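# Sort eight plastic blanks onto feed ramp and rack

## Task

Eight short plastic bars (blanks) are on the table, four of one color and four of another. At the start, one blank already sits at the stop of the feed ramp; its color is the ramp color. Put all four blanks of that color on the ramp, each one square across the ramp, touching side by side in a single row pushed up against the stop. Put each of the four blanks of the other color flat on the floor of the stock rack, inside a slot between two ribs, centered along that slot's length. Finally release every blank and move both grippers away from them.

## Robot and tools

Robot: two seven-joint arms, left_arm and right_arm, each carrying a two-pad parallel gripper. Each base sits on a tilted plate, and one metal frame behind the arms carries both plates; a clearance warning treats a plate and its half of that frame as part of its arm. Calibrated bases in the scene frame: left_arm (-0.037, +0.394, +0.236) m, right_arm (+0.016, -0.156, +0.236) m.

Scene frame: origin at table-top height, midway between the nominal bases. +x points out over the table, +y toward left_arm, +z up. Reported end_effector_position (m) and end_effector_quat_wxyz use this frame. The position is the point between the pads; fingertips extend 17.5 mm past it along the gripper's +z (finger direction). Pads open and close along gripper x. Reported poses can be off by a few centimetres, more at long reach.

Row layout (used by execute_actions and move): one flat list of 18 numbers, each in [-1, 1], covering both arms even when only one moves. Order: left dx, dy, dz, rx, ry, rz, gripper position, force_limit, speed; then the same nine for the right arm. The six motion numbers are an offset, not a pose: they are measured from that arm's Hand target as it stood when the action or move began, expressed in the Hand target's own axes. 1.0 equals 0.6 m of travel or 180 degrees; rx, ry, rz form one rotation vector. Every row in a list counts from that same starting Hand target, not from the row before, so sending the same offset twice moves the arm twice. Sending six zeros re-requests the Hand target.

Gripper numbers are absolute commands, not offsets. position: +1 is 50 mm open, about -0.65 is pads touching; send -1 to grasp (fingers close until blocked). force_limit: -1 about 20 N per pad, 0 about 102 N, +1 about 185 N (actual grip may exceed by about 15 N). speed: -1 is 20 mm/s, 0 is 85, +1 is 150. A 0 is a real command; to leave a gripper unchanged, resend its previous three numbers. New force or speed only apply after position changes by at least 0.01. To soften a grip, open first.

execute_actions: actions is a list with zero or one item. Empty list = look (returns state and pictures). {rows, steps}: up to 15 rows, steps 3 to 15 (default 15), each step 1/30 s, last row repeats. {steps: n} alone = wait up to 300 steps counted from the previous result, reply time included. The result is taken 3 steps early; those steps run while you think. cameras chooses pictures; an unknown name voids the call.

move: target is one row or up to 15 rows (all offsets from the same Hand targets). speed in m/s, 0.002 to 0.5 (default 0.25), one value or one per target; rotations capped at twice that in rad/s and at most 0.873 rad/s. blend in m rounds corners of a list. blocking=false returns after about 0.5 s. Paths are straight, end together, last at least 0.5 s and are cut at 10 s. They ignore obstacles and the other arm. Finger numbers of later targets are applied only after both arms halt there. The result adds a move: line: done (within 3 mm and 2 degrees), off_target, moving, held, fault, plus limits such as paced (pose clipped) or held (steps withheld). done does not mean no contact.

wait: seconds 0 to 10; the running move continues. stop: brakes the current move; fingers keep going. zoom_image: camera plus region [x0, y0, x1, y1] in pixels, at most 504 by 504, on that camera's latest image. finished_scene: scene number 1 or 2; irreversible.

Cameras (896x504 each): cam_head_left, cam_head_right, cam_high, cam_low, cam_left_wrist, cam_right_wrist. Calibration matrices are given; fixed cameras may have shifted slightly, wrist views may lag during motion.

Results: object_status 0 moving, 1 blocked while opening, 2 blocked while closing (a grip; confirm this after sending -1), 3 reached the commanded opening or pads met (usually nothing held). Opening in mm is about (250 - position_measured) times 0.202. Hand target is where next offsets start; if the gripper rests short, send the remainder as an offset. Joint velocities "within noise" means at rest. Flange force is the external force in gripper axes (includes held weight; dropped after row calls, restored by move or wait).

Control limits: each step the command is clipped to 70 mm and 16 degrees from the measured gripper pose, so long moves need several actions. Joint speed caps 1.39 and 1.22 rad/s. Large gripper turns can swing the elbow.

Avoid: arms are stiff, so aiming even millimetres beyond a solid contact presses hard; fast touches hit hard. Torque overload or a joint drifting over 5 degrees causes a 10 s fault stop (limits 104.5 N m for big joints, 51.3 for wrist joints). A clearance check blocks arm parts nearing the other arm, but not fingers; contact between arms can fail the scene. Holding loads, stretching or pushing heats motors: MOTOR HOT at 60 °C, fault at 75 °C with the arm sagging. Do not drop blanks, release moving ones, or let anything leave the table. Occasional tugs may disturb held or loose parts.

Each tool is called after "Emit:" as a command line: name --argument value for each argument, lists and objects as JSON in quotes; but a table of rows of numbers goes row by row, as --pt "numbers of a row", without its own name.

## Session

Emit:
execute_actions --actions '[]' --cameras '["all"]'

Scene clock: 0.00 s of 9600.00 s.
left_arm: end_effector_position=(+0.0986, +0.6792, +0.1191) position_measured=3 object_status=3 end_effector_quat_wxyz=(-0.390, +0.833, +0.391, +0.021) | right_arm: end_effector_position=(+0.6853, +0.1714, +0.1899) position_measured=3 object_status=3 end_effector_quat_wxyz=(-0.554, +0.551, -0.623, +0.024)
Joint positions: left_arm=[0.442 1.544 -0.77 2.428 0.594 -0.245 0.557] | right_arm=[-1.046 1.859 1.121 1.648 0.075 -1.13 2.845]
Joint velocities: within noise
Joint torques (N m): no reading
Flange force (N): no reading
Hand target: left_arm +0.0986, +0.6792, +0.1191; -0.390, +0.833, +0.391, +0.021 | right_arm +0.6853, +0.1714, +0.1899; +0.554, -0.551, +0.623, -0.024

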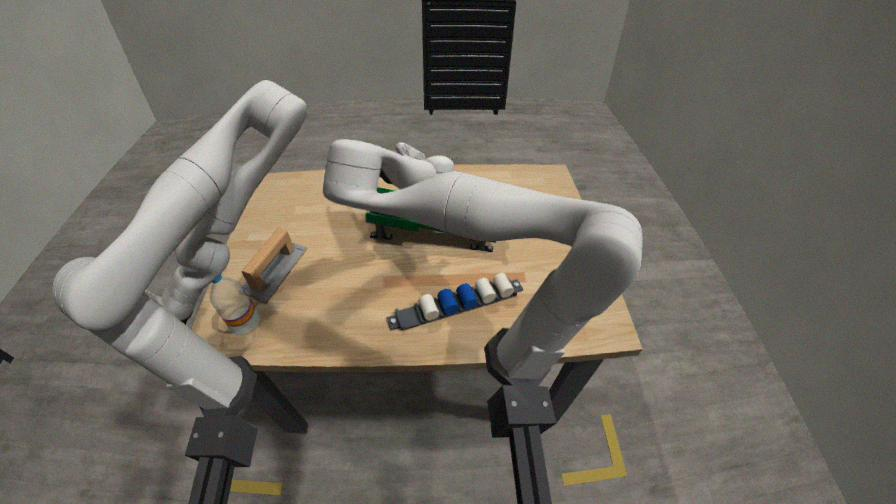

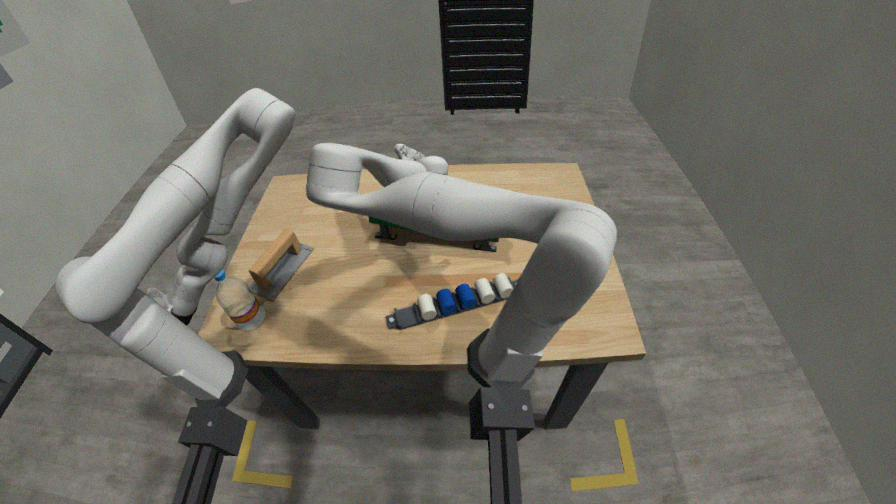

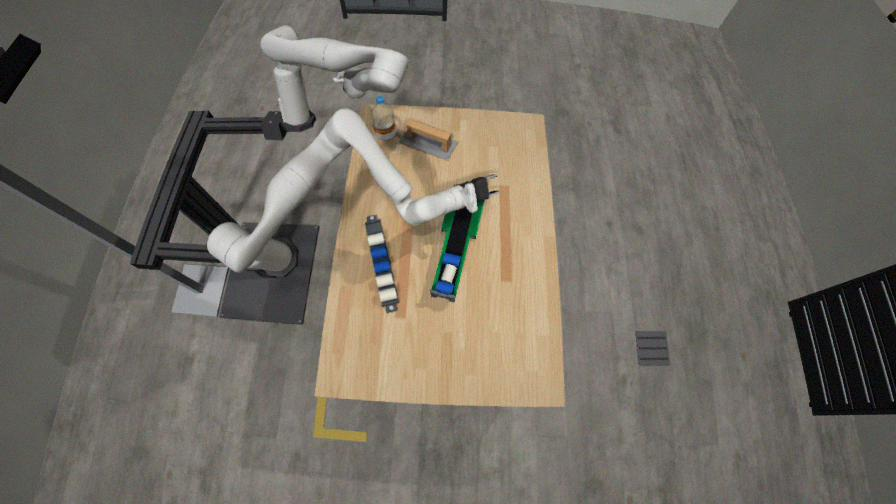

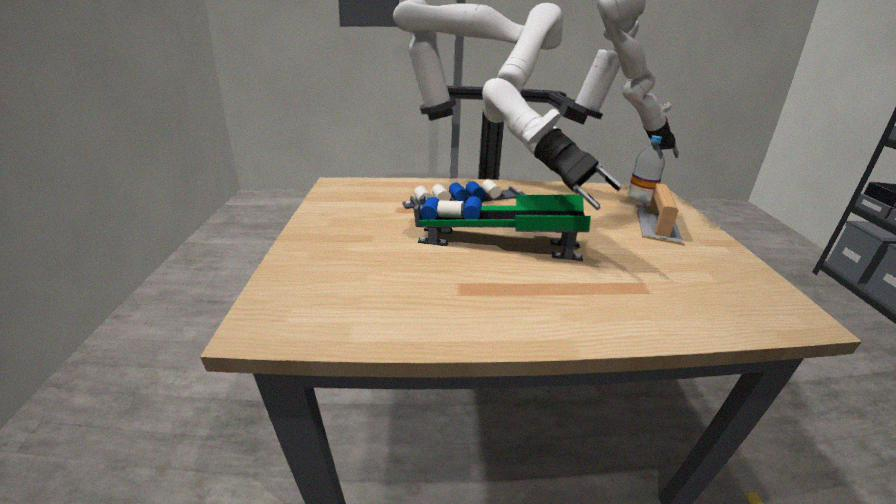

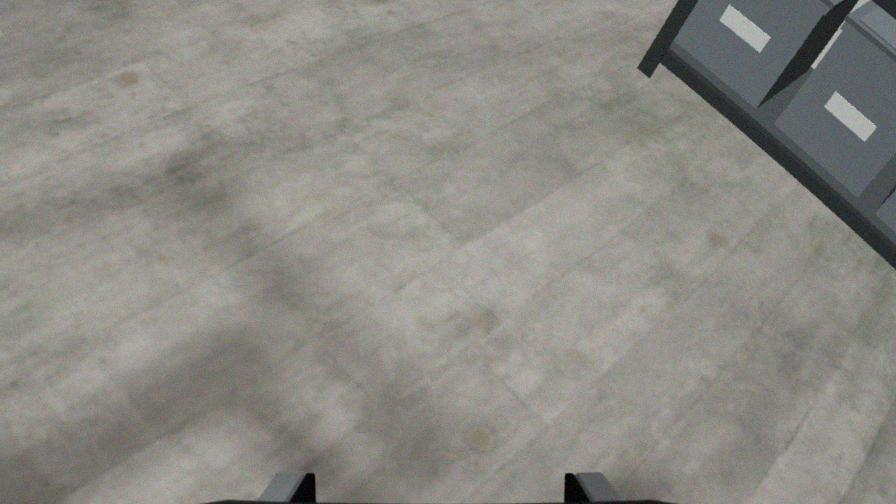

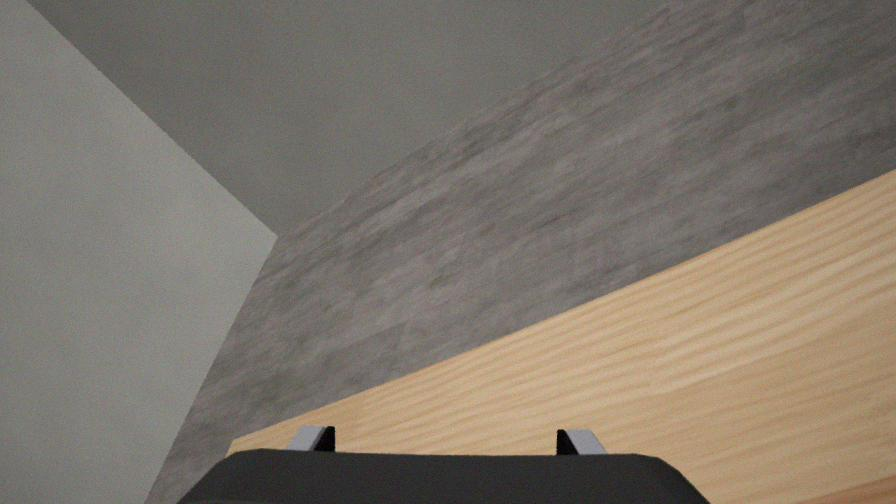

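Emit:
zoom_image --camera "cam_low" --region '[390, 160, 610, 280]'

Emit:
zoom_image --camera "cam_high" --region '[340, 160, 540, 320]'

Emit:
zoom_image --camera "cam_head_left" --region '[360, 170, 560, 350]'

Scaled by 2.291 from the camera's 896x504 image, which has a finer 1280x720 frame.

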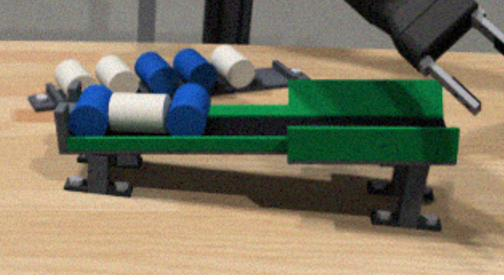

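Scaled by 2.520 from the camera's 896x504 image, which has a finer 1280x720 frame.

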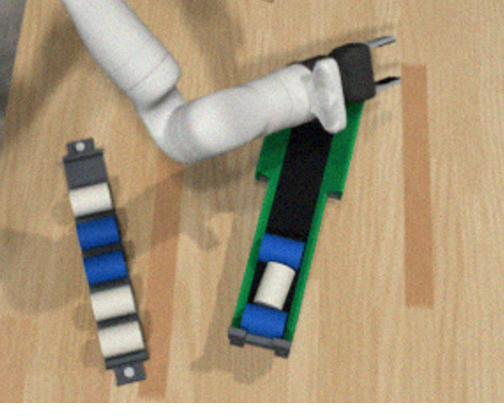

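Scaled by 2.520 from the camera's 896x504 image, which has a finer 1280x720 frame.

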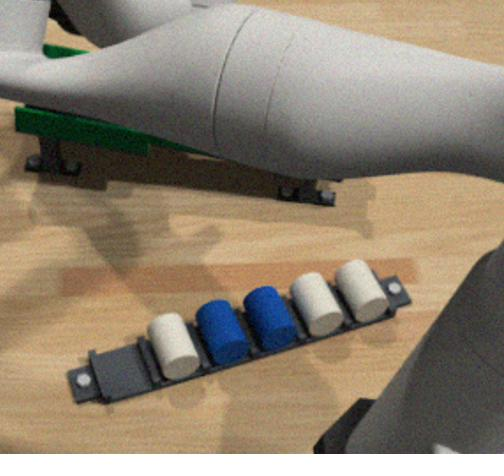

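Emit:
move --target '[0,0,0,0,0,0,1,-0.8,0, -0.0013,-0.0565,-0.5975,-0.2760,0.2531,-0.0344,1,-0.8,0]'

Scene clock: 3.80 s of 9600.00 s.
left_arm: end_effector_position=(+0.0986, +0.6792, +0.1191) position_measured=3 object_status=3 end_effector_quat_wxyz=(-0.390, +0.833, +0.391, +0.021) | right_arm: end_effector_position=(+0.4505, -0.0497, +0.3500) position_measured=3 object_status=3 end_effector_quat_wxyz=(+0.000, +0.707, -0.707, +0.000)
Joint positions: left_arm=[0.442 1.544 -0.77 2.428 0.594 -0.245 0.557] | right_arm=[-1.22 1.308 1.623 1.715 2.076 -1.423 2.045]
Joint velocities: within noise
Joint torques (N m): left_arm=[3.56 -12.62 -3.45 9.14 0.64 0.06 -0.11] | right_arm=[-6.67 -15.66 6.92 -4.35 0.27 0.23 0.26]
Flange force (N): left_arm=[3.8 8.0 -0.3] | right_arm=[1.8 -4.3 -2.8]
Hand target: left_arm +0.0986, +0.6792, +0.1191; -0.390, +0.833, +0.391, +0.021 | right_arm +0.4505, -0.0497, +0.3500; +0.000, +0.707, -0.707, +0.000
Off the commanded pose: left_arm 0.000 m, 0 deg | right_arm 0.000 m, 0 deg.
Kept back: nothing.
move: done
camera_calibration:
cam_right_wrist: T_world_to_cam=[[0.0228796, -0.99961, 0.0160242, -0.0659458], [-0.999221, -0.0223495, 0.0325134, 0.489294], [-0.0321426, -0.0167556, -0.999343, 0.531329], [0, 0, 0, 1]] pos_world=[0.5075, -0.0460818, 0.516128]

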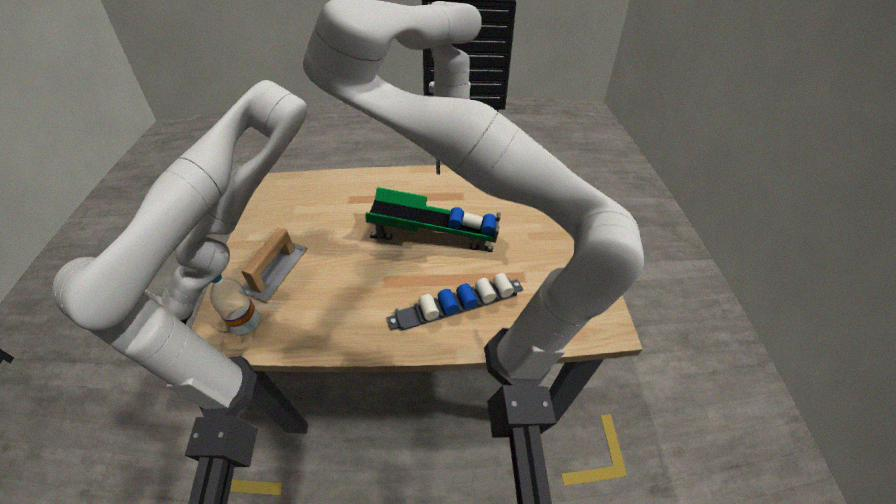

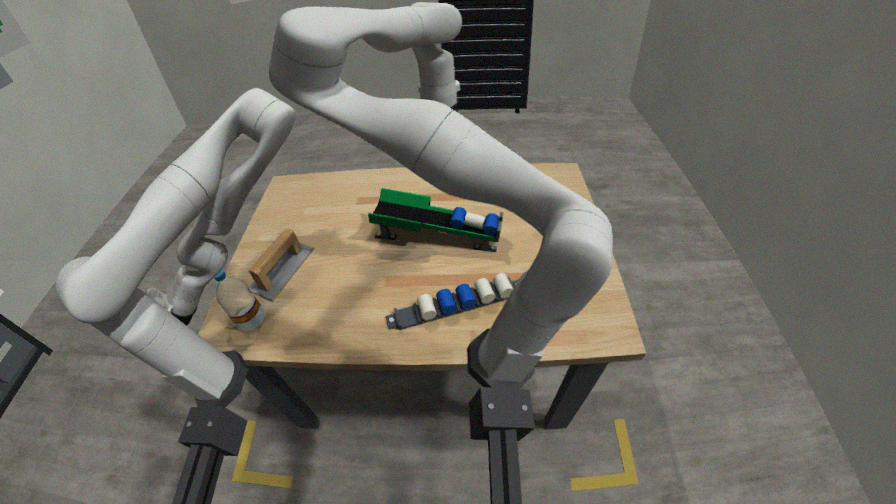

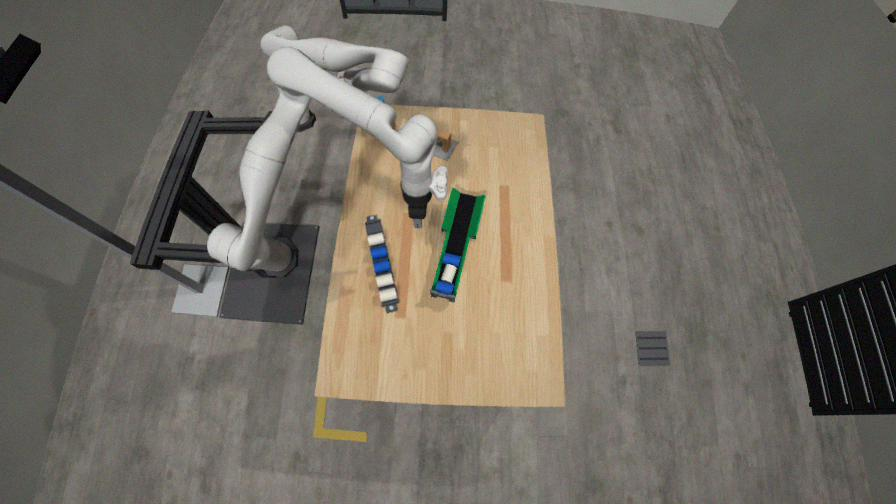

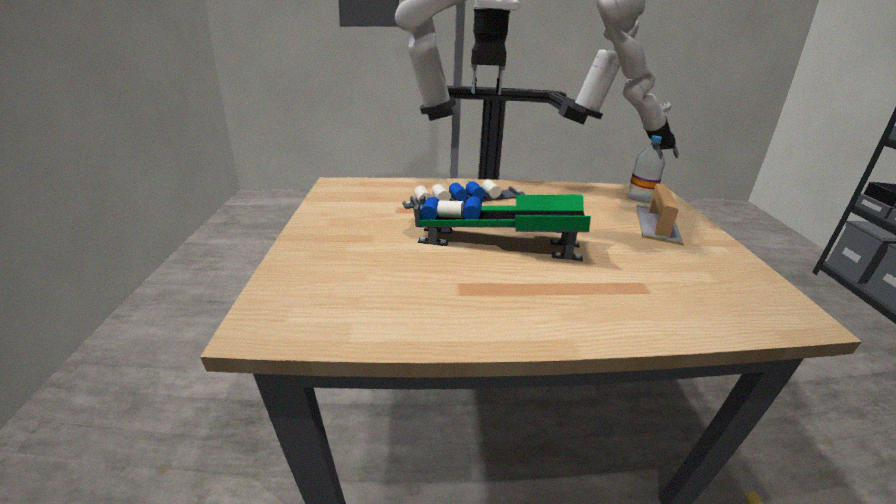

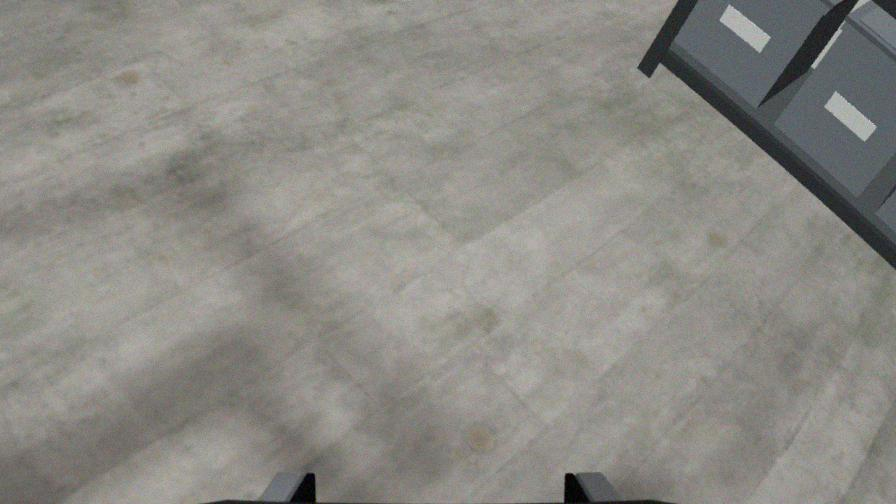

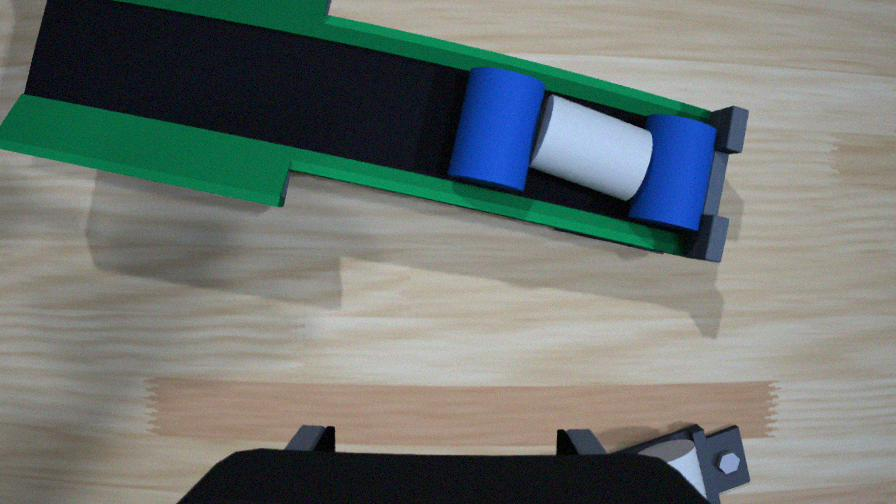

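Emit:
move --target '[0,0,0,0,0,0,1,-0.8,0, 0.1338,-0.0158,0.1667,0,0,0,1,-0.8,0]' --cameras '["cam_right_wrist"]'

Emit:
zoom_image --camera "cam_right_wrist" --region '[200, 0, 700, 400]'

Scene clock: 5.43 s of 9600.00 s.
left_arm: end_effector_position=(+0.0986, +0.6792, +0.1191) position_measured=3 object_status=3 end_effector_quat_wxyz=(-0.390, +0.833, +0.391, +0.021) | right_arm: end_effector_position=(+0.4600, -0.1300, +0.2500) position_measured=3 object_status=3 end_effector_quat_wxyz=(+0.000, +0.707, -0.707, +0.000)
Joint positions: left_arm=[0.442 1.544 -0.77 2.428 0.594 -0.245 0.557] | right_arm=[-1.031 1.384 1.499 1.868 1.914 -1.225 2.335]
Joint velocities: within noise
Joint torques (N m): left_arm=[3.58 -12.62 -3.47 9.07 0.65 0.01 -0.05] | right_arm=[-7.22 -15.68 7.05 -2.8 0.23 0.16 0.35]
Flange force (N): left_arm=[3.8 8.0 -0.4] | right_arm=[3.1 -4.4 -2.1]
Hand target: left_arm +0.0986, +0.6792, +0.1191; -0.390, +0.833, +0.391, +0.021 | right_arm +0.4601, -0.1300, +0.2500; +0.000, +0.707, -0.707, +0.000
Off the commanded pose: left_arm 0.000 m, 0 deg | right_arm 0.000 m, 0 deg.
Kept back: nothing.
move: done
camera_calibration:
cam_right_wrist: T_world_to_cam=[[0.0229349, -0.999607, 0.0161171, -0.144843], [-0.999216, -0.0223997, 0.0326435, 0.500215], [-0.0322696, -0.0168532, -0.999337, 0.430454], [0, 0, 0, 1]] pos_world=[0.517035, -0.126327, 0.416174]
Images, in order (width x height): cam_right_wrist 896x504.

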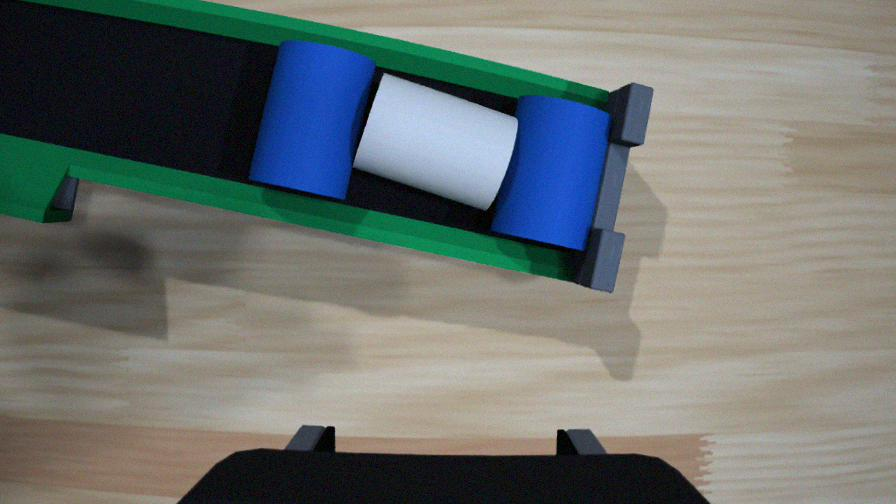

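Scaled by 1.008 from the camera's 896x504 image, which has a finer 1280x720 frame.

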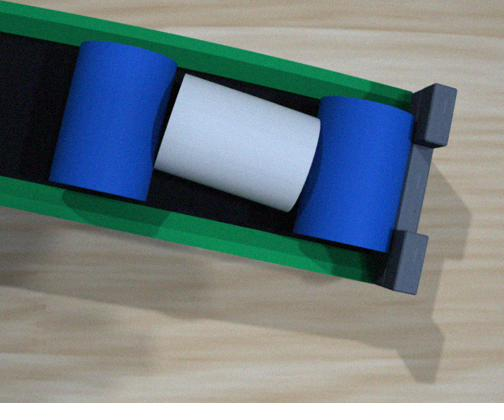

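Emit:
move --target '[0,0,0,0,0,0,1,-0.8,0, -0.0033,-0.1462,0.1167,0,0,-0.4072,0.85,-0.8,0]' --cameras '["cam_right_wrist","cam_low","cam_high"]'

Emit:
zoom_image --camera "cam_low" --region '[390, 120, 610, 280]'

Scene clock: 9.23 s of 9600.00 s.
left_arm: end_effector_position=(+0.0986, +0.6792, +0.1191) position_measured=3 object_status=3 end_effector_quat_wxyz=(-0.390, +0.833, +0.391, +0.021) | right_arm: end_effector_position=(+0.5477, -0.1280, +0.1800) position_measured=25 object_status=3 end_effector_quat_wxyz=(+0.000, +0.989, -0.145, +0.000)
Joint positions: left_arm=[0.442 1.544 -0.77 2.428 0.594 -0.245 0.557] | right_arm=[-0.816 1.399 1.252 1.564 1.984 -1.065 3.435]
Joint velocities: within noise
Joint torques (N m): left_arm=[3.6 -12.61 -3.46 9.13 0.67 0.02 -0.08] | right_arm=[-8.19 -19.34 6.54 -3.15 0.25 0.12 0.2]
Flange force (N): left_arm=[3.9 8.0 -0.3] | right_arm=[4.8 1.4 -1.7]
Hand target: left_arm +0.0986, +0.6792, +0.1191; -0.390, +0.833, +0.391, +0.021 | right_arm +0.5478, -0.1280, +0.1800; +0.000, +0.989, -0.145, +0.000
Off the commanded pose: left_arm 0.000 m, 0 deg | right_arm 0.000 m, 0 deg.
Kept back: nothing.
move: done
camera_calibration:
cam_right_wrist: T_world_to_cam=[[0.963944, -0.265612, 0.0162034, -0.565255], [-0.266018, -0.963405, 0.0329316, 0.0680921], [0.00686344, -0.0360546, -0.999326, 0.339404], [0, 0, 0, 1]] pos_world=[0.560658, -0.0723014, 0.346092]
Images, in order (width x height): cam_high 896x504, cam_low 896x504, cam_right_wrist 896x504.

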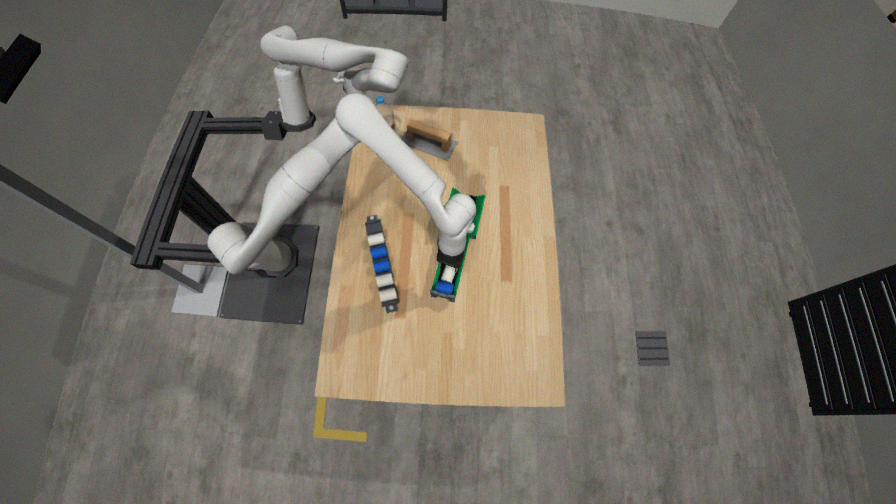

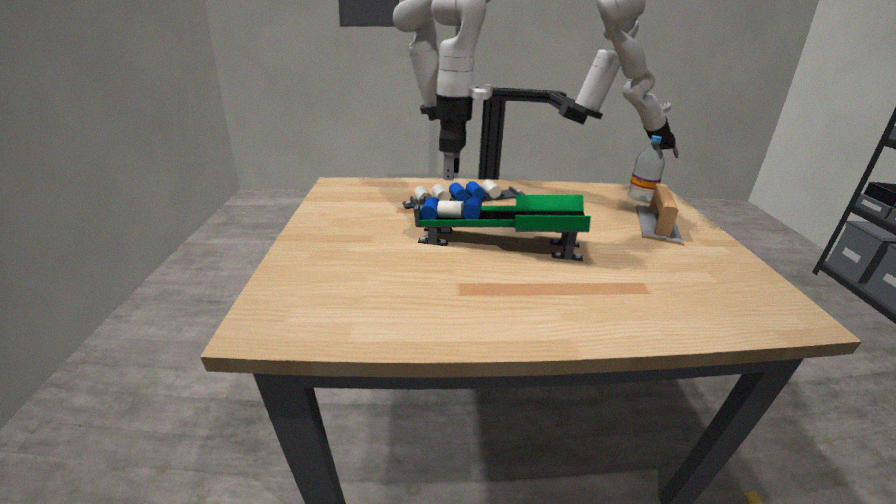

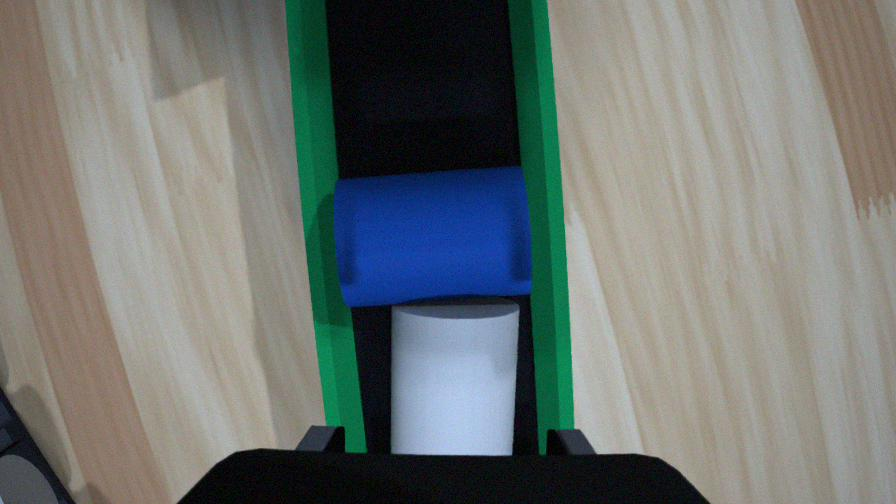

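Scaled by 2.291 from the camera's 896x504 image, which has a finer 1280x720 frame.

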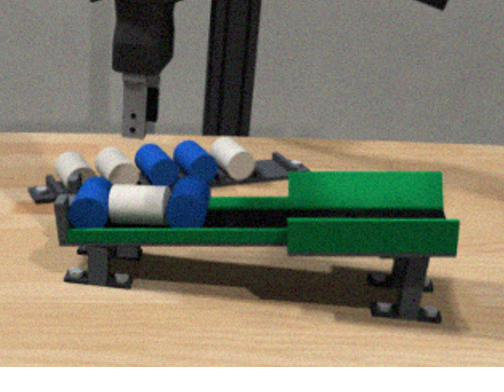

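Emit:
move --pt "0 0 0 0 0 0 1 -0.8 0 0.005 -0.0042 0.08 0 0 0 0.85 -0.8 0" --pt "0 0 0 0 0 0 1 -0.8 0 0.005 -0.0042 0.1267 0 0 0 0.85 -0.8 0" --speed '[0.2,0.06]' --cameras '["cam_right_wrist","cam_low"]'

Emit:
zoom_image --camera "cam_low" --region '[390, 160, 500, 260]'

Scene clock: 11.53 s of 9600.00 s.
left_arm: end_effector_position=(+0.0986, +0.6792, +0.1191) position_measured=3 object_status=3 end_effector_quat_wxyz=(-0.390, +0.833, +0.391, +0.021) | right_arm: end_effector_position=(+0.5514, -0.1264, +0.1040) position_measured=25 object_status=3 end_effector_quat_wxyz=(+0.000, +0.989, -0.145, +0.000)
Joint positions: left_arm=[0.442 1.544 -0.77 2.428 0.594 -0.245 0.557] | right_arm=[-0.755 1.512 1.167 1.527 1.885 -0.968 3.468]
Joint velocities: within noise
Joint torques (N m): left_arm=[3.64 -12.64 -3.47 9.09 0.66 0.04 -0.1] | right_arm=[-8.02 -20.28 6.35 -2.14 0.24 0.11 0.3]
Flange force (N): left_arm=[3.7 7.7 0.0] | right_arm=[5.0 0.5 -1.6]
Hand target: left_arm +0.0986, +0.6792, +0.1191; -0.390, +0.833, +0.391, +0.021 | right_arm +0.5514, -0.1264, +0.1040; +0.000, +0.989, -0.145, +0.000
Off the commanded pose: left_arm 0.000 m, 0 deg | right_arm 0.000 m, 0 deg.
Kept back: nothing.
move: done
camera_calibration:
cam_right_wrist: T_world_to_cam=[[0.964017, -0.265343, 0.0162624, -0.567144], [-0.26575, -0.963484, 0.0327972, 0.0729416], [0.00696606, -0.0359388, -0.99933, 0.263508], [0, 0, 0, 1]] pos_world=[0.564285, -0.0707394, 0.270162]
Images, in order (width x height): cam_low 896x504, cam_right_wrist 896x504.

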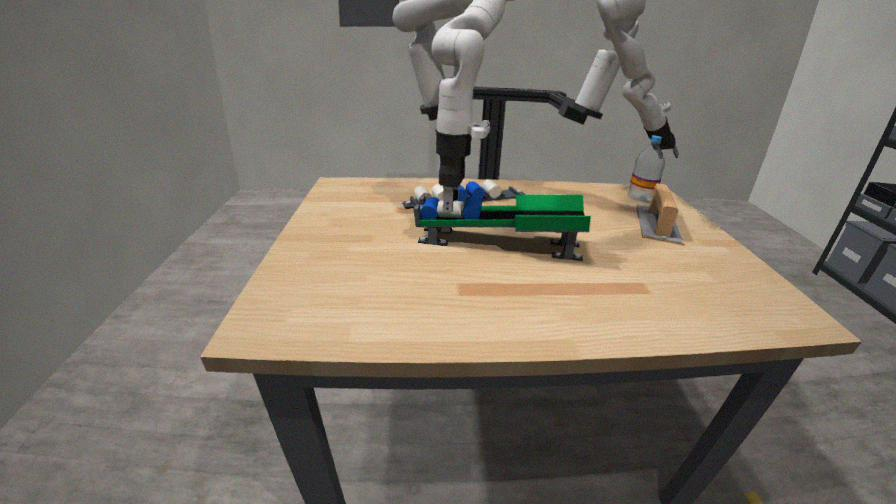

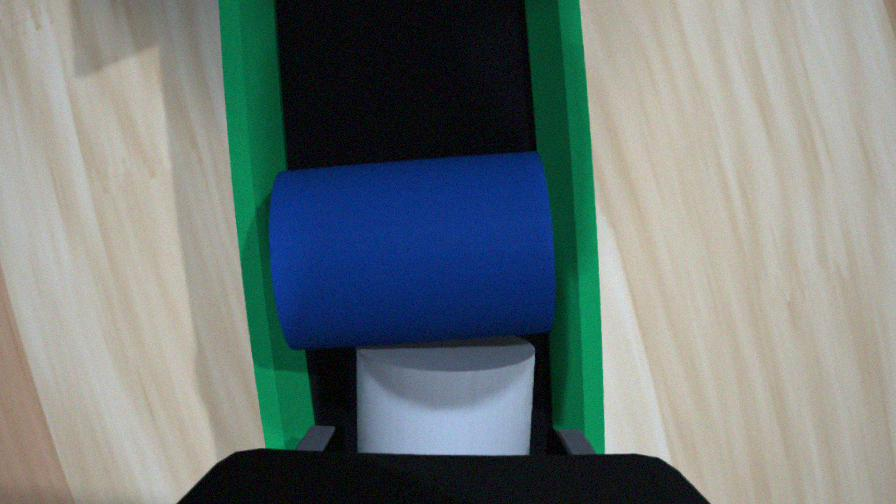

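Scaled by 4.582 from the camera's 896x504 image, which has a finer 1280x720 frame.

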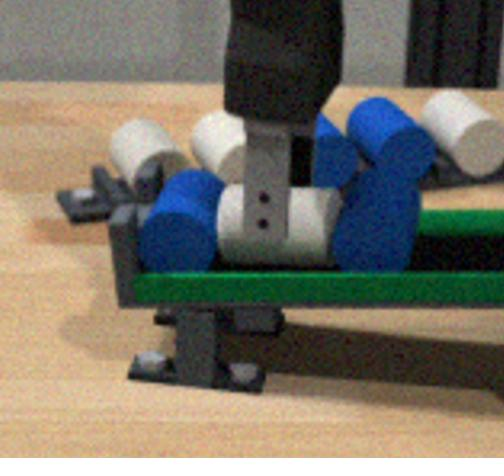

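Emit:
move --target '[0,0,0,0,0,0,1,-0.8,0, 0,0,0,0,0,0,-1,-0.7,-0.5]' --cameras '["cam_right_wrist"]'

Scene clock: 12.67 s of 9600.00 s.
left_arm: end_effector_position=(+0.0986, +0.6792, +0.1191) position_measured=3 object_status=3 end_effector_quat_wxyz=(-0.390, +0.833, +0.391, +0.021) | right_arm: end_effector_position=(+0.5514, -0.1264, +0.1040) position_measured=69 object_status=2 end_effector_quat_wxyz=(+0.000, +0.989, -0.145, +0.000)
Joint positions: left_arm=[0.442 1.544 -0.77 2.428 0.594 -0.245 0.557] | right_arm=[-0.754 1.512 1.167 1.527 1.885 -0.968 3.468]
Joint velocities: within noise
Joint torques (N m): left_arm=[3.64 -12.6 -3.54 9.1 0.63 0.05 -0.07] | right_arm=[-8.21 -20.25 6.5 -2.23 0.26 0.1 0.27]
Flange force (N): left_arm=[3.6 7.7 0.0] | right_arm=[4.8 1.1 -1.3]
Hand target: left_arm +0.0986, +0.6792, +0.1191; -0.390, +0.833, +0.391, +0.021 | right_arm +0.5514, -0.1264, +0.1040; +0.000, +0.989, -0.145, +0.000
Off the commanded pose: left_arm 0.000 m, 0 deg | right_arm 0.000 m, 0 deg.
Kept back: nothing.
move: done
camera_calibration:
cam_right_wrist: T_world_to_cam=[[0.96401, -0.26537, 0.0162308, -0.567128], [-0.265775, -0.963476, 0.0328343, 0.0729371], [0.00692473, -0.0359663, -0.999329, 0.263454], [0, 0, 0, 1]] pos_world=[0.564278, -0.0707501, 0.270087]
Images, in order (width x height): cam_right_wrist 896x504.

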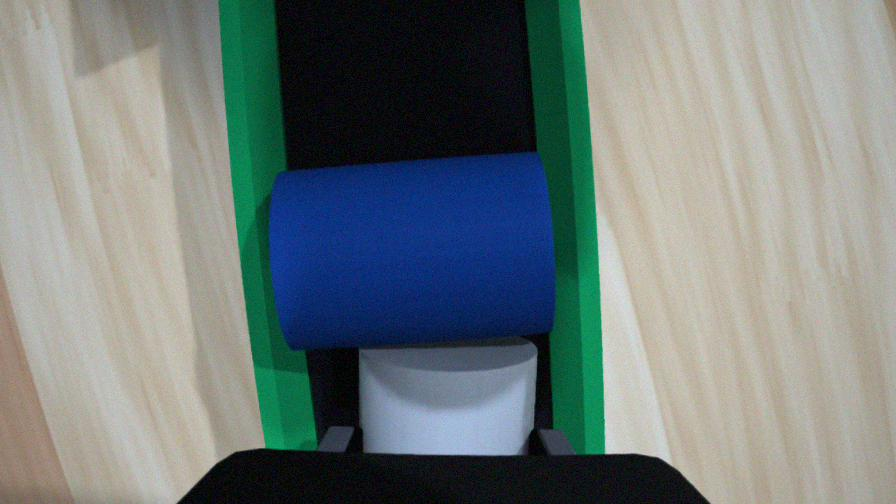

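Emit:
move --pt "0 0 0 0 0 0 1 -0.8 0 0 0 -0.1933 0 0 0 -1 -0.7 -0.5" --pt "0 0 0 0 0 0 1 -0.8 0 -0.5704 -0.1535 -0.1933 0 0 0.303 -1 -0.7 -0.5" --speed '[0.15,0.25]' --blend '[0.03,0]'

Scene clock: 16.63 s of 9600.00 s.
left_arm: end_effector_position=(+0.0986, +0.6792, +0.1191) position_measured=3 object_status=3 end_effector_quat_wxyz=(-0.390, +0.833, +0.391, +0.021) | right_arm: end_effector_position=(+0.2500, +0.0600, +0.2199) position_measured=69 object_status=2 end_effector_quat_wxyz=(+0.000, +0.813, -0.582, +0.000)
Joint positions: left_arm=[0.442 1.544 -0.77 2.428 0.594 -0.245 0.557] | right_arm=[-1.715 1.459 1.276 2.138 1.782 -1.135 2.201]
Joint velocities: left_arm=[within noise] | right_arm=[-0.003 0.001 0 -0.003 0.003 -0.002 -0.009]
Joint torques (N m): left_arm=[3.5 -12.59 -3.54 9.13 0.68 0.04 -0.09] | right_arm=[-4.13 -14.81 6.17 -1.72 0.25 0.25 0.43]
Flange force (N): left_arm=[3.6 8.1 -0.5] | right_arm=[2.3 -4.6 -2.4]
Hand target: left_arm +0.0986, +0.6792, +0.1191; -0.390, +0.833, +0.391, +0.021 | right_arm +0.2499, +0.0600, +0.2199; +0.000, +0.813, -0.582, +0.000
Off the commanded pose: left_arm 0.000 m, 0 deg | right_arm 0.000 m, 0 deg.
Kept back: nothing.
move: done; blend cut to 0 m at target 1
camera_calibration:
cam_right_wrist: T_world_to_cam=[[0.343174, -0.939135, 0.0160312, -0.0333619], [-0.938934, -0.342543, 0.0326688, 0.299662], [-0.025189, -0.0262634, -0.999338, 0.395535], [0, 0, 0, 1]] pos_world=[0.302775, 0.0817041, 0.386018]

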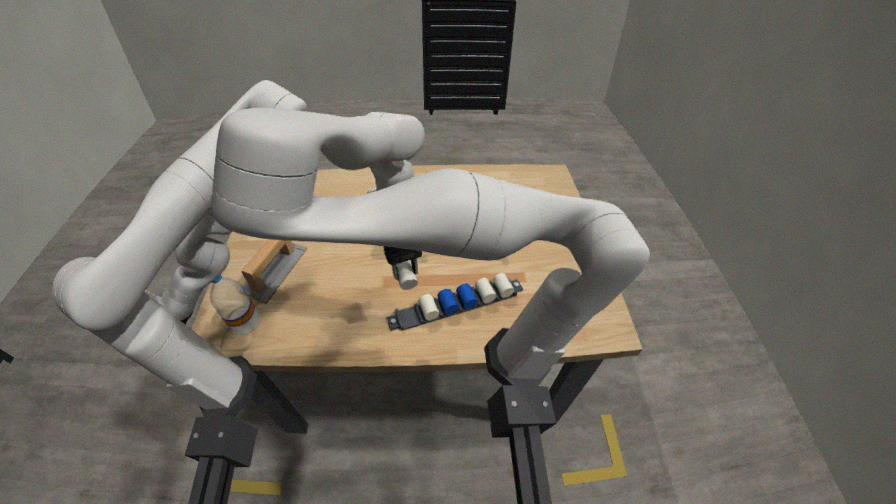

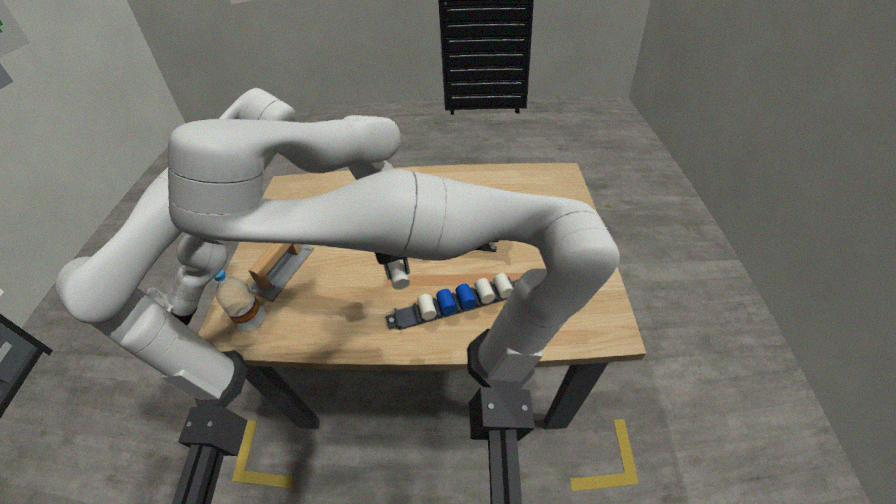

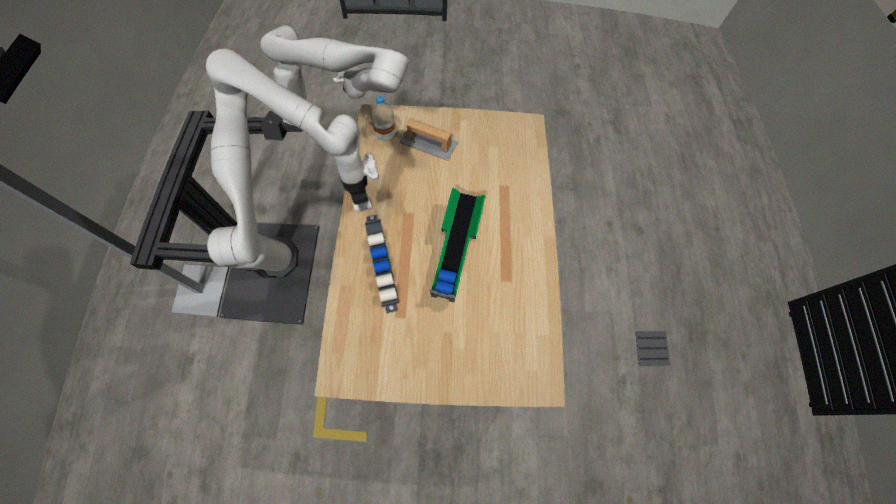

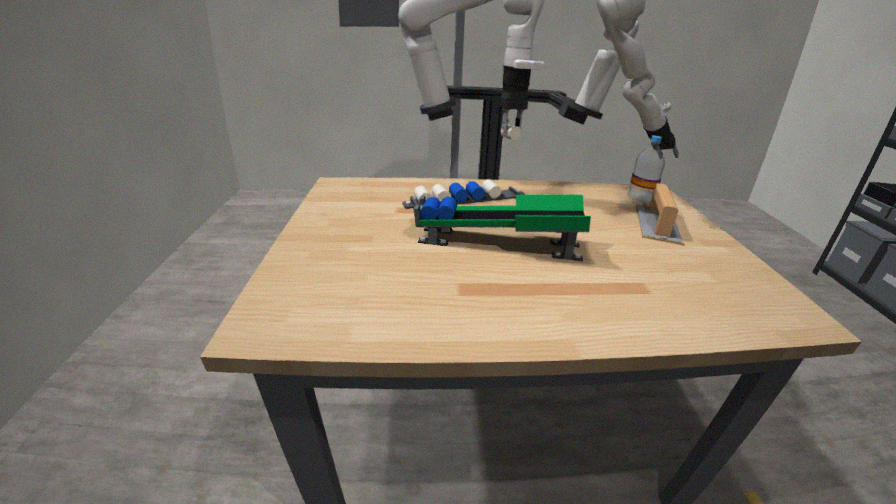

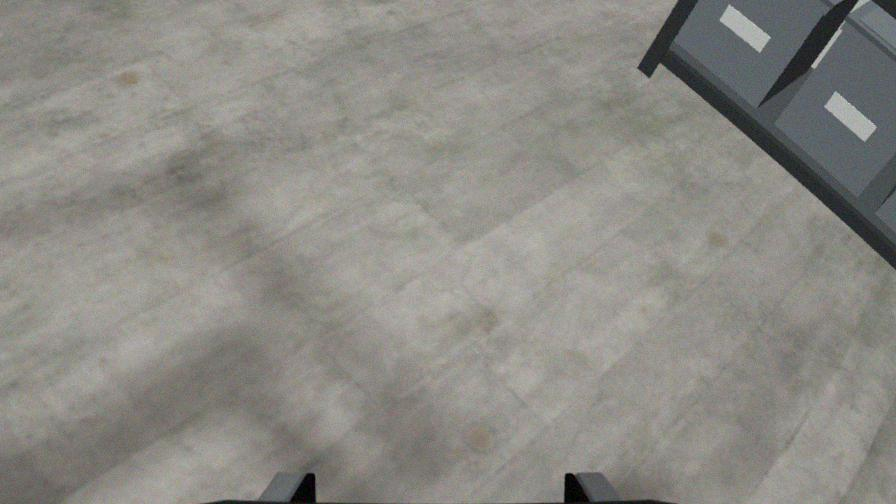

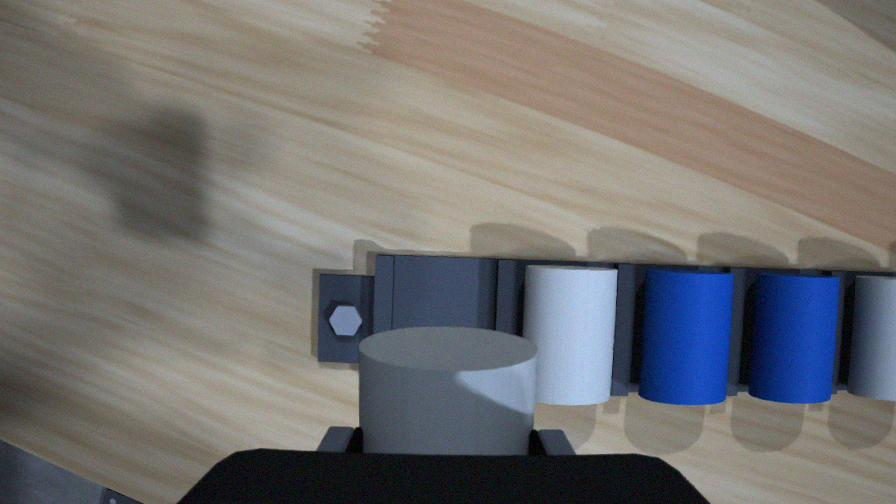

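Emit:
move --target '[0,0,0,0,0,0,1,-0.8,0, 0.0038,-0.0145,0.1667,-0.0267,0,0.0094,-1,-0.7,-0.5]' --cameras '["cam_right_wrist"]'

Scene clock: 18.43 s of 9600.00 s.
left_arm: end_effector_position=(+0.0986, +0.6792, +0.1191) position_measured=3 object_status=3 end_effector_quat_wxyz=(-0.390, +0.833, +0.391, +0.021) | right_arm: end_effector_position=(+0.2589, +0.0606, +0.1199) position_measured=69 object_status=2 end_effector_quat_wxyz=(+0.034, +0.804, -0.594, -0.024)
Joint positions: left_arm=[0.442 1.544 -0.77 2.428 0.594 -0.245 0.557] | right_arm=[-1.576 1.64 1.103 2.032 1.615 -1.101 2.233]
Joint velocities: within noise
Joint torques (N m): left_arm=[3.6 -12.64 -3.45 9.13 0.65 0.04 -0.07] | right_arm=[-4.38 -16.17 6.03 0.61 0.37 -0.06 0.28]
Flange force (N): left_arm=[3.9 8.0 -0.1] | right_arm=[1.7 -5.0 -3.2]
Hand target: left_arm +0.0986, +0.6792, +0.1191; -0.390, +0.833, +0.391, +0.021 | right_arm +0.2589, +0.0606, +0.1199; +0.034, +0.804, -0.594, -0.024
Off the commanded pose: left_arm 0.000 m, 0 deg | right_arm 0.000 m, 0 deg.
Kept back: nothing.
move: done
camera_calibration:
cam_right_wrist: T_world_to_cam=[[0.316444, -0.948485, 0.0154515, -0.0266223], [-0.942731, -0.31263, 0.116281, 0.300692], [-0.105461, -0.0513632, -0.993096, 0.317446], [0, 0, 0, 1]] pos_world=[0.325374, 0.0850595, 0.280701]
Images, in order (width x height): cam_right_wrist 896x504.

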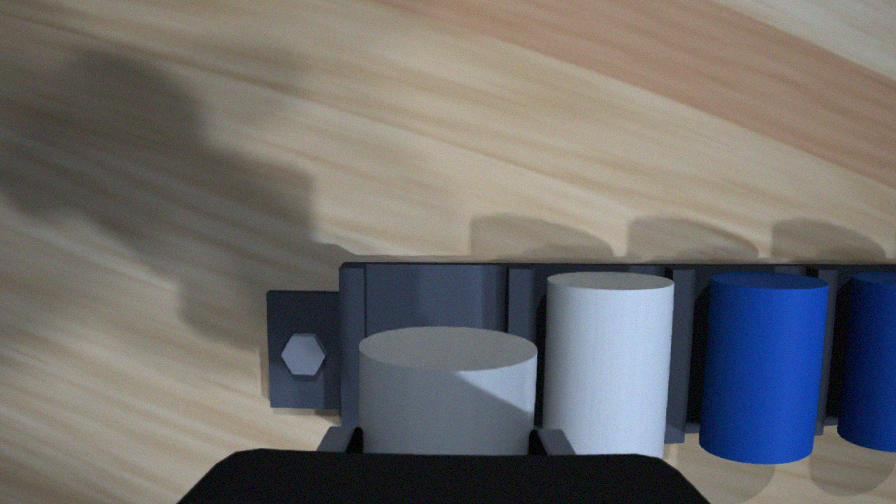

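Emit:
move --target '[0,0,0,0,0,0,1,-0.8,0, 0,-0.0042,0.0498,0,0,0,-1,-0.7,-0.5]' --cameras '["cam_right_wrist","cam_head_left"]' --speed 0.08

Emit:
zoom_image --camera "cam_right_wrist" --region '[250, 200, 750, 480]'

Scene clock: 20.03 s of 9600.00 s.
left_arm: end_effector_position=(+0.0986, +0.6792, +0.1191) position_measured=3 object_status=3 end_effector_quat_wxyz=(-0.390, +0.833, +0.391, +0.021) | right_arm: end_effector_position=(+0.2589, +0.0606, +0.0900) position_measured=69 object_status=2 end_effector_quat_wxyz=(+0.034, +0.804, -0.594, -0.024)
Joint positions: left_arm=[0.442 1.544 -0.77 2.428 0.594 -0.245 0.557] | right_arm=[-1.56 1.696 1.056 2.013 1.546 -1.075 2.257]
Joint velocities: within noise
Joint torques (N m): left_arm=[3.62 -12.61 -3.54 9.09 0.71 0.06 -0.1] | right_arm=[-4.5 -16.52 6.45 1.24 0.47 -0.09 0.31]
Flange force (N): left_arm=[3.6 7.6 0.1] | right_arm=[1.6 -5.0 -1.7]
Hand target: left_arm +0.0986, +0.6792, +0.1191; -0.390, +0.833, +0.391, +0.021 | right_arm +0.2589, +0.0606, +0.0899; +0.034, +0.804, -0.594, -0.024
Off the commanded pose: left_arm 0.000 m, 0 deg | right_arm 0.000 m, 0 deg.
Kept back: nothing.
move: done
camera_calibration:
cam_right_wrist: T_world_to_cam=[[0.316422, -0.948493, 0.0154376, -0.0261796], [-0.942737, -0.312609, 0.116286, 0.304211], [-0.105471, -0.0513491, -0.993096, 0.287686], [0, 0, 0, 1]] pos_world=[0.325417, 0.0850404, 0.250729]
Images, in order (width x height): cam_head_left 896x504, cam_right_wrist 896x504.

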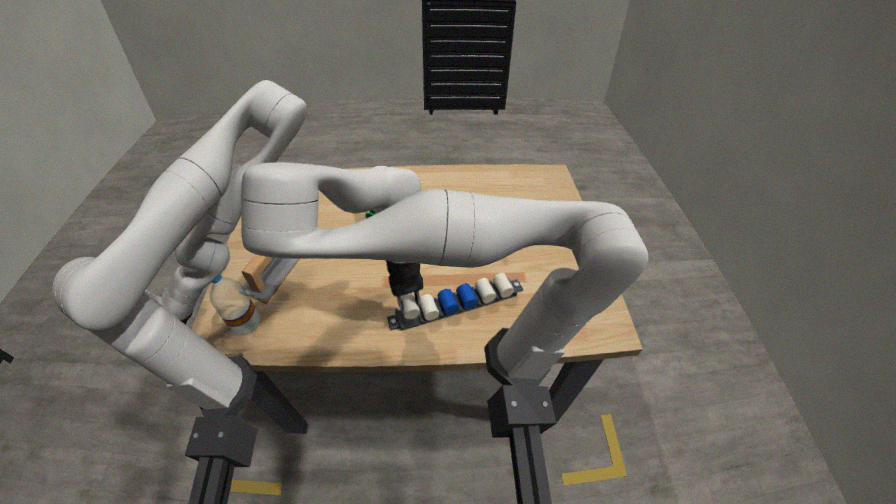

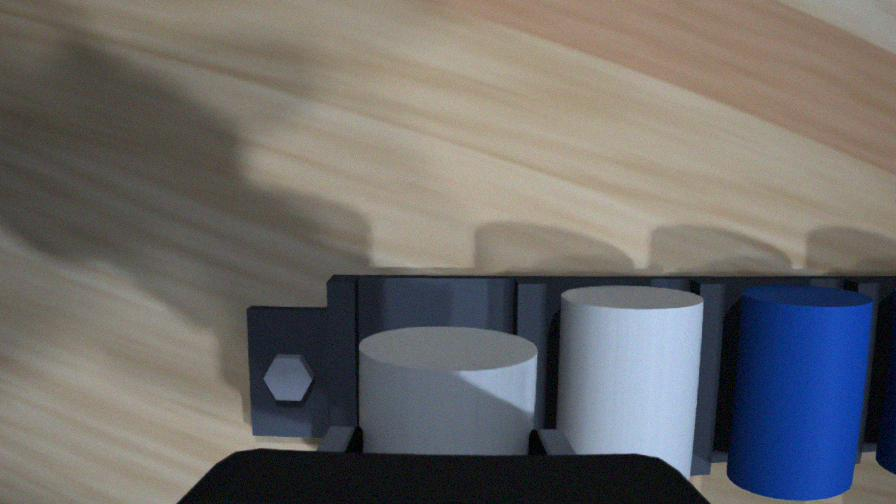

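Scaled by 1.008 from the camera's 896x504 image, which has a finer 1280x720 frame.

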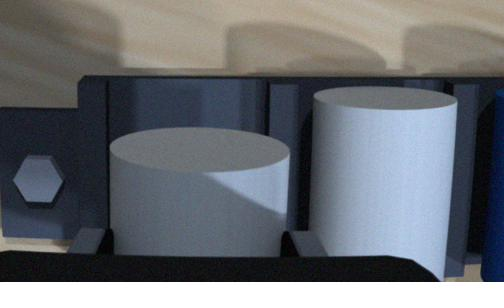

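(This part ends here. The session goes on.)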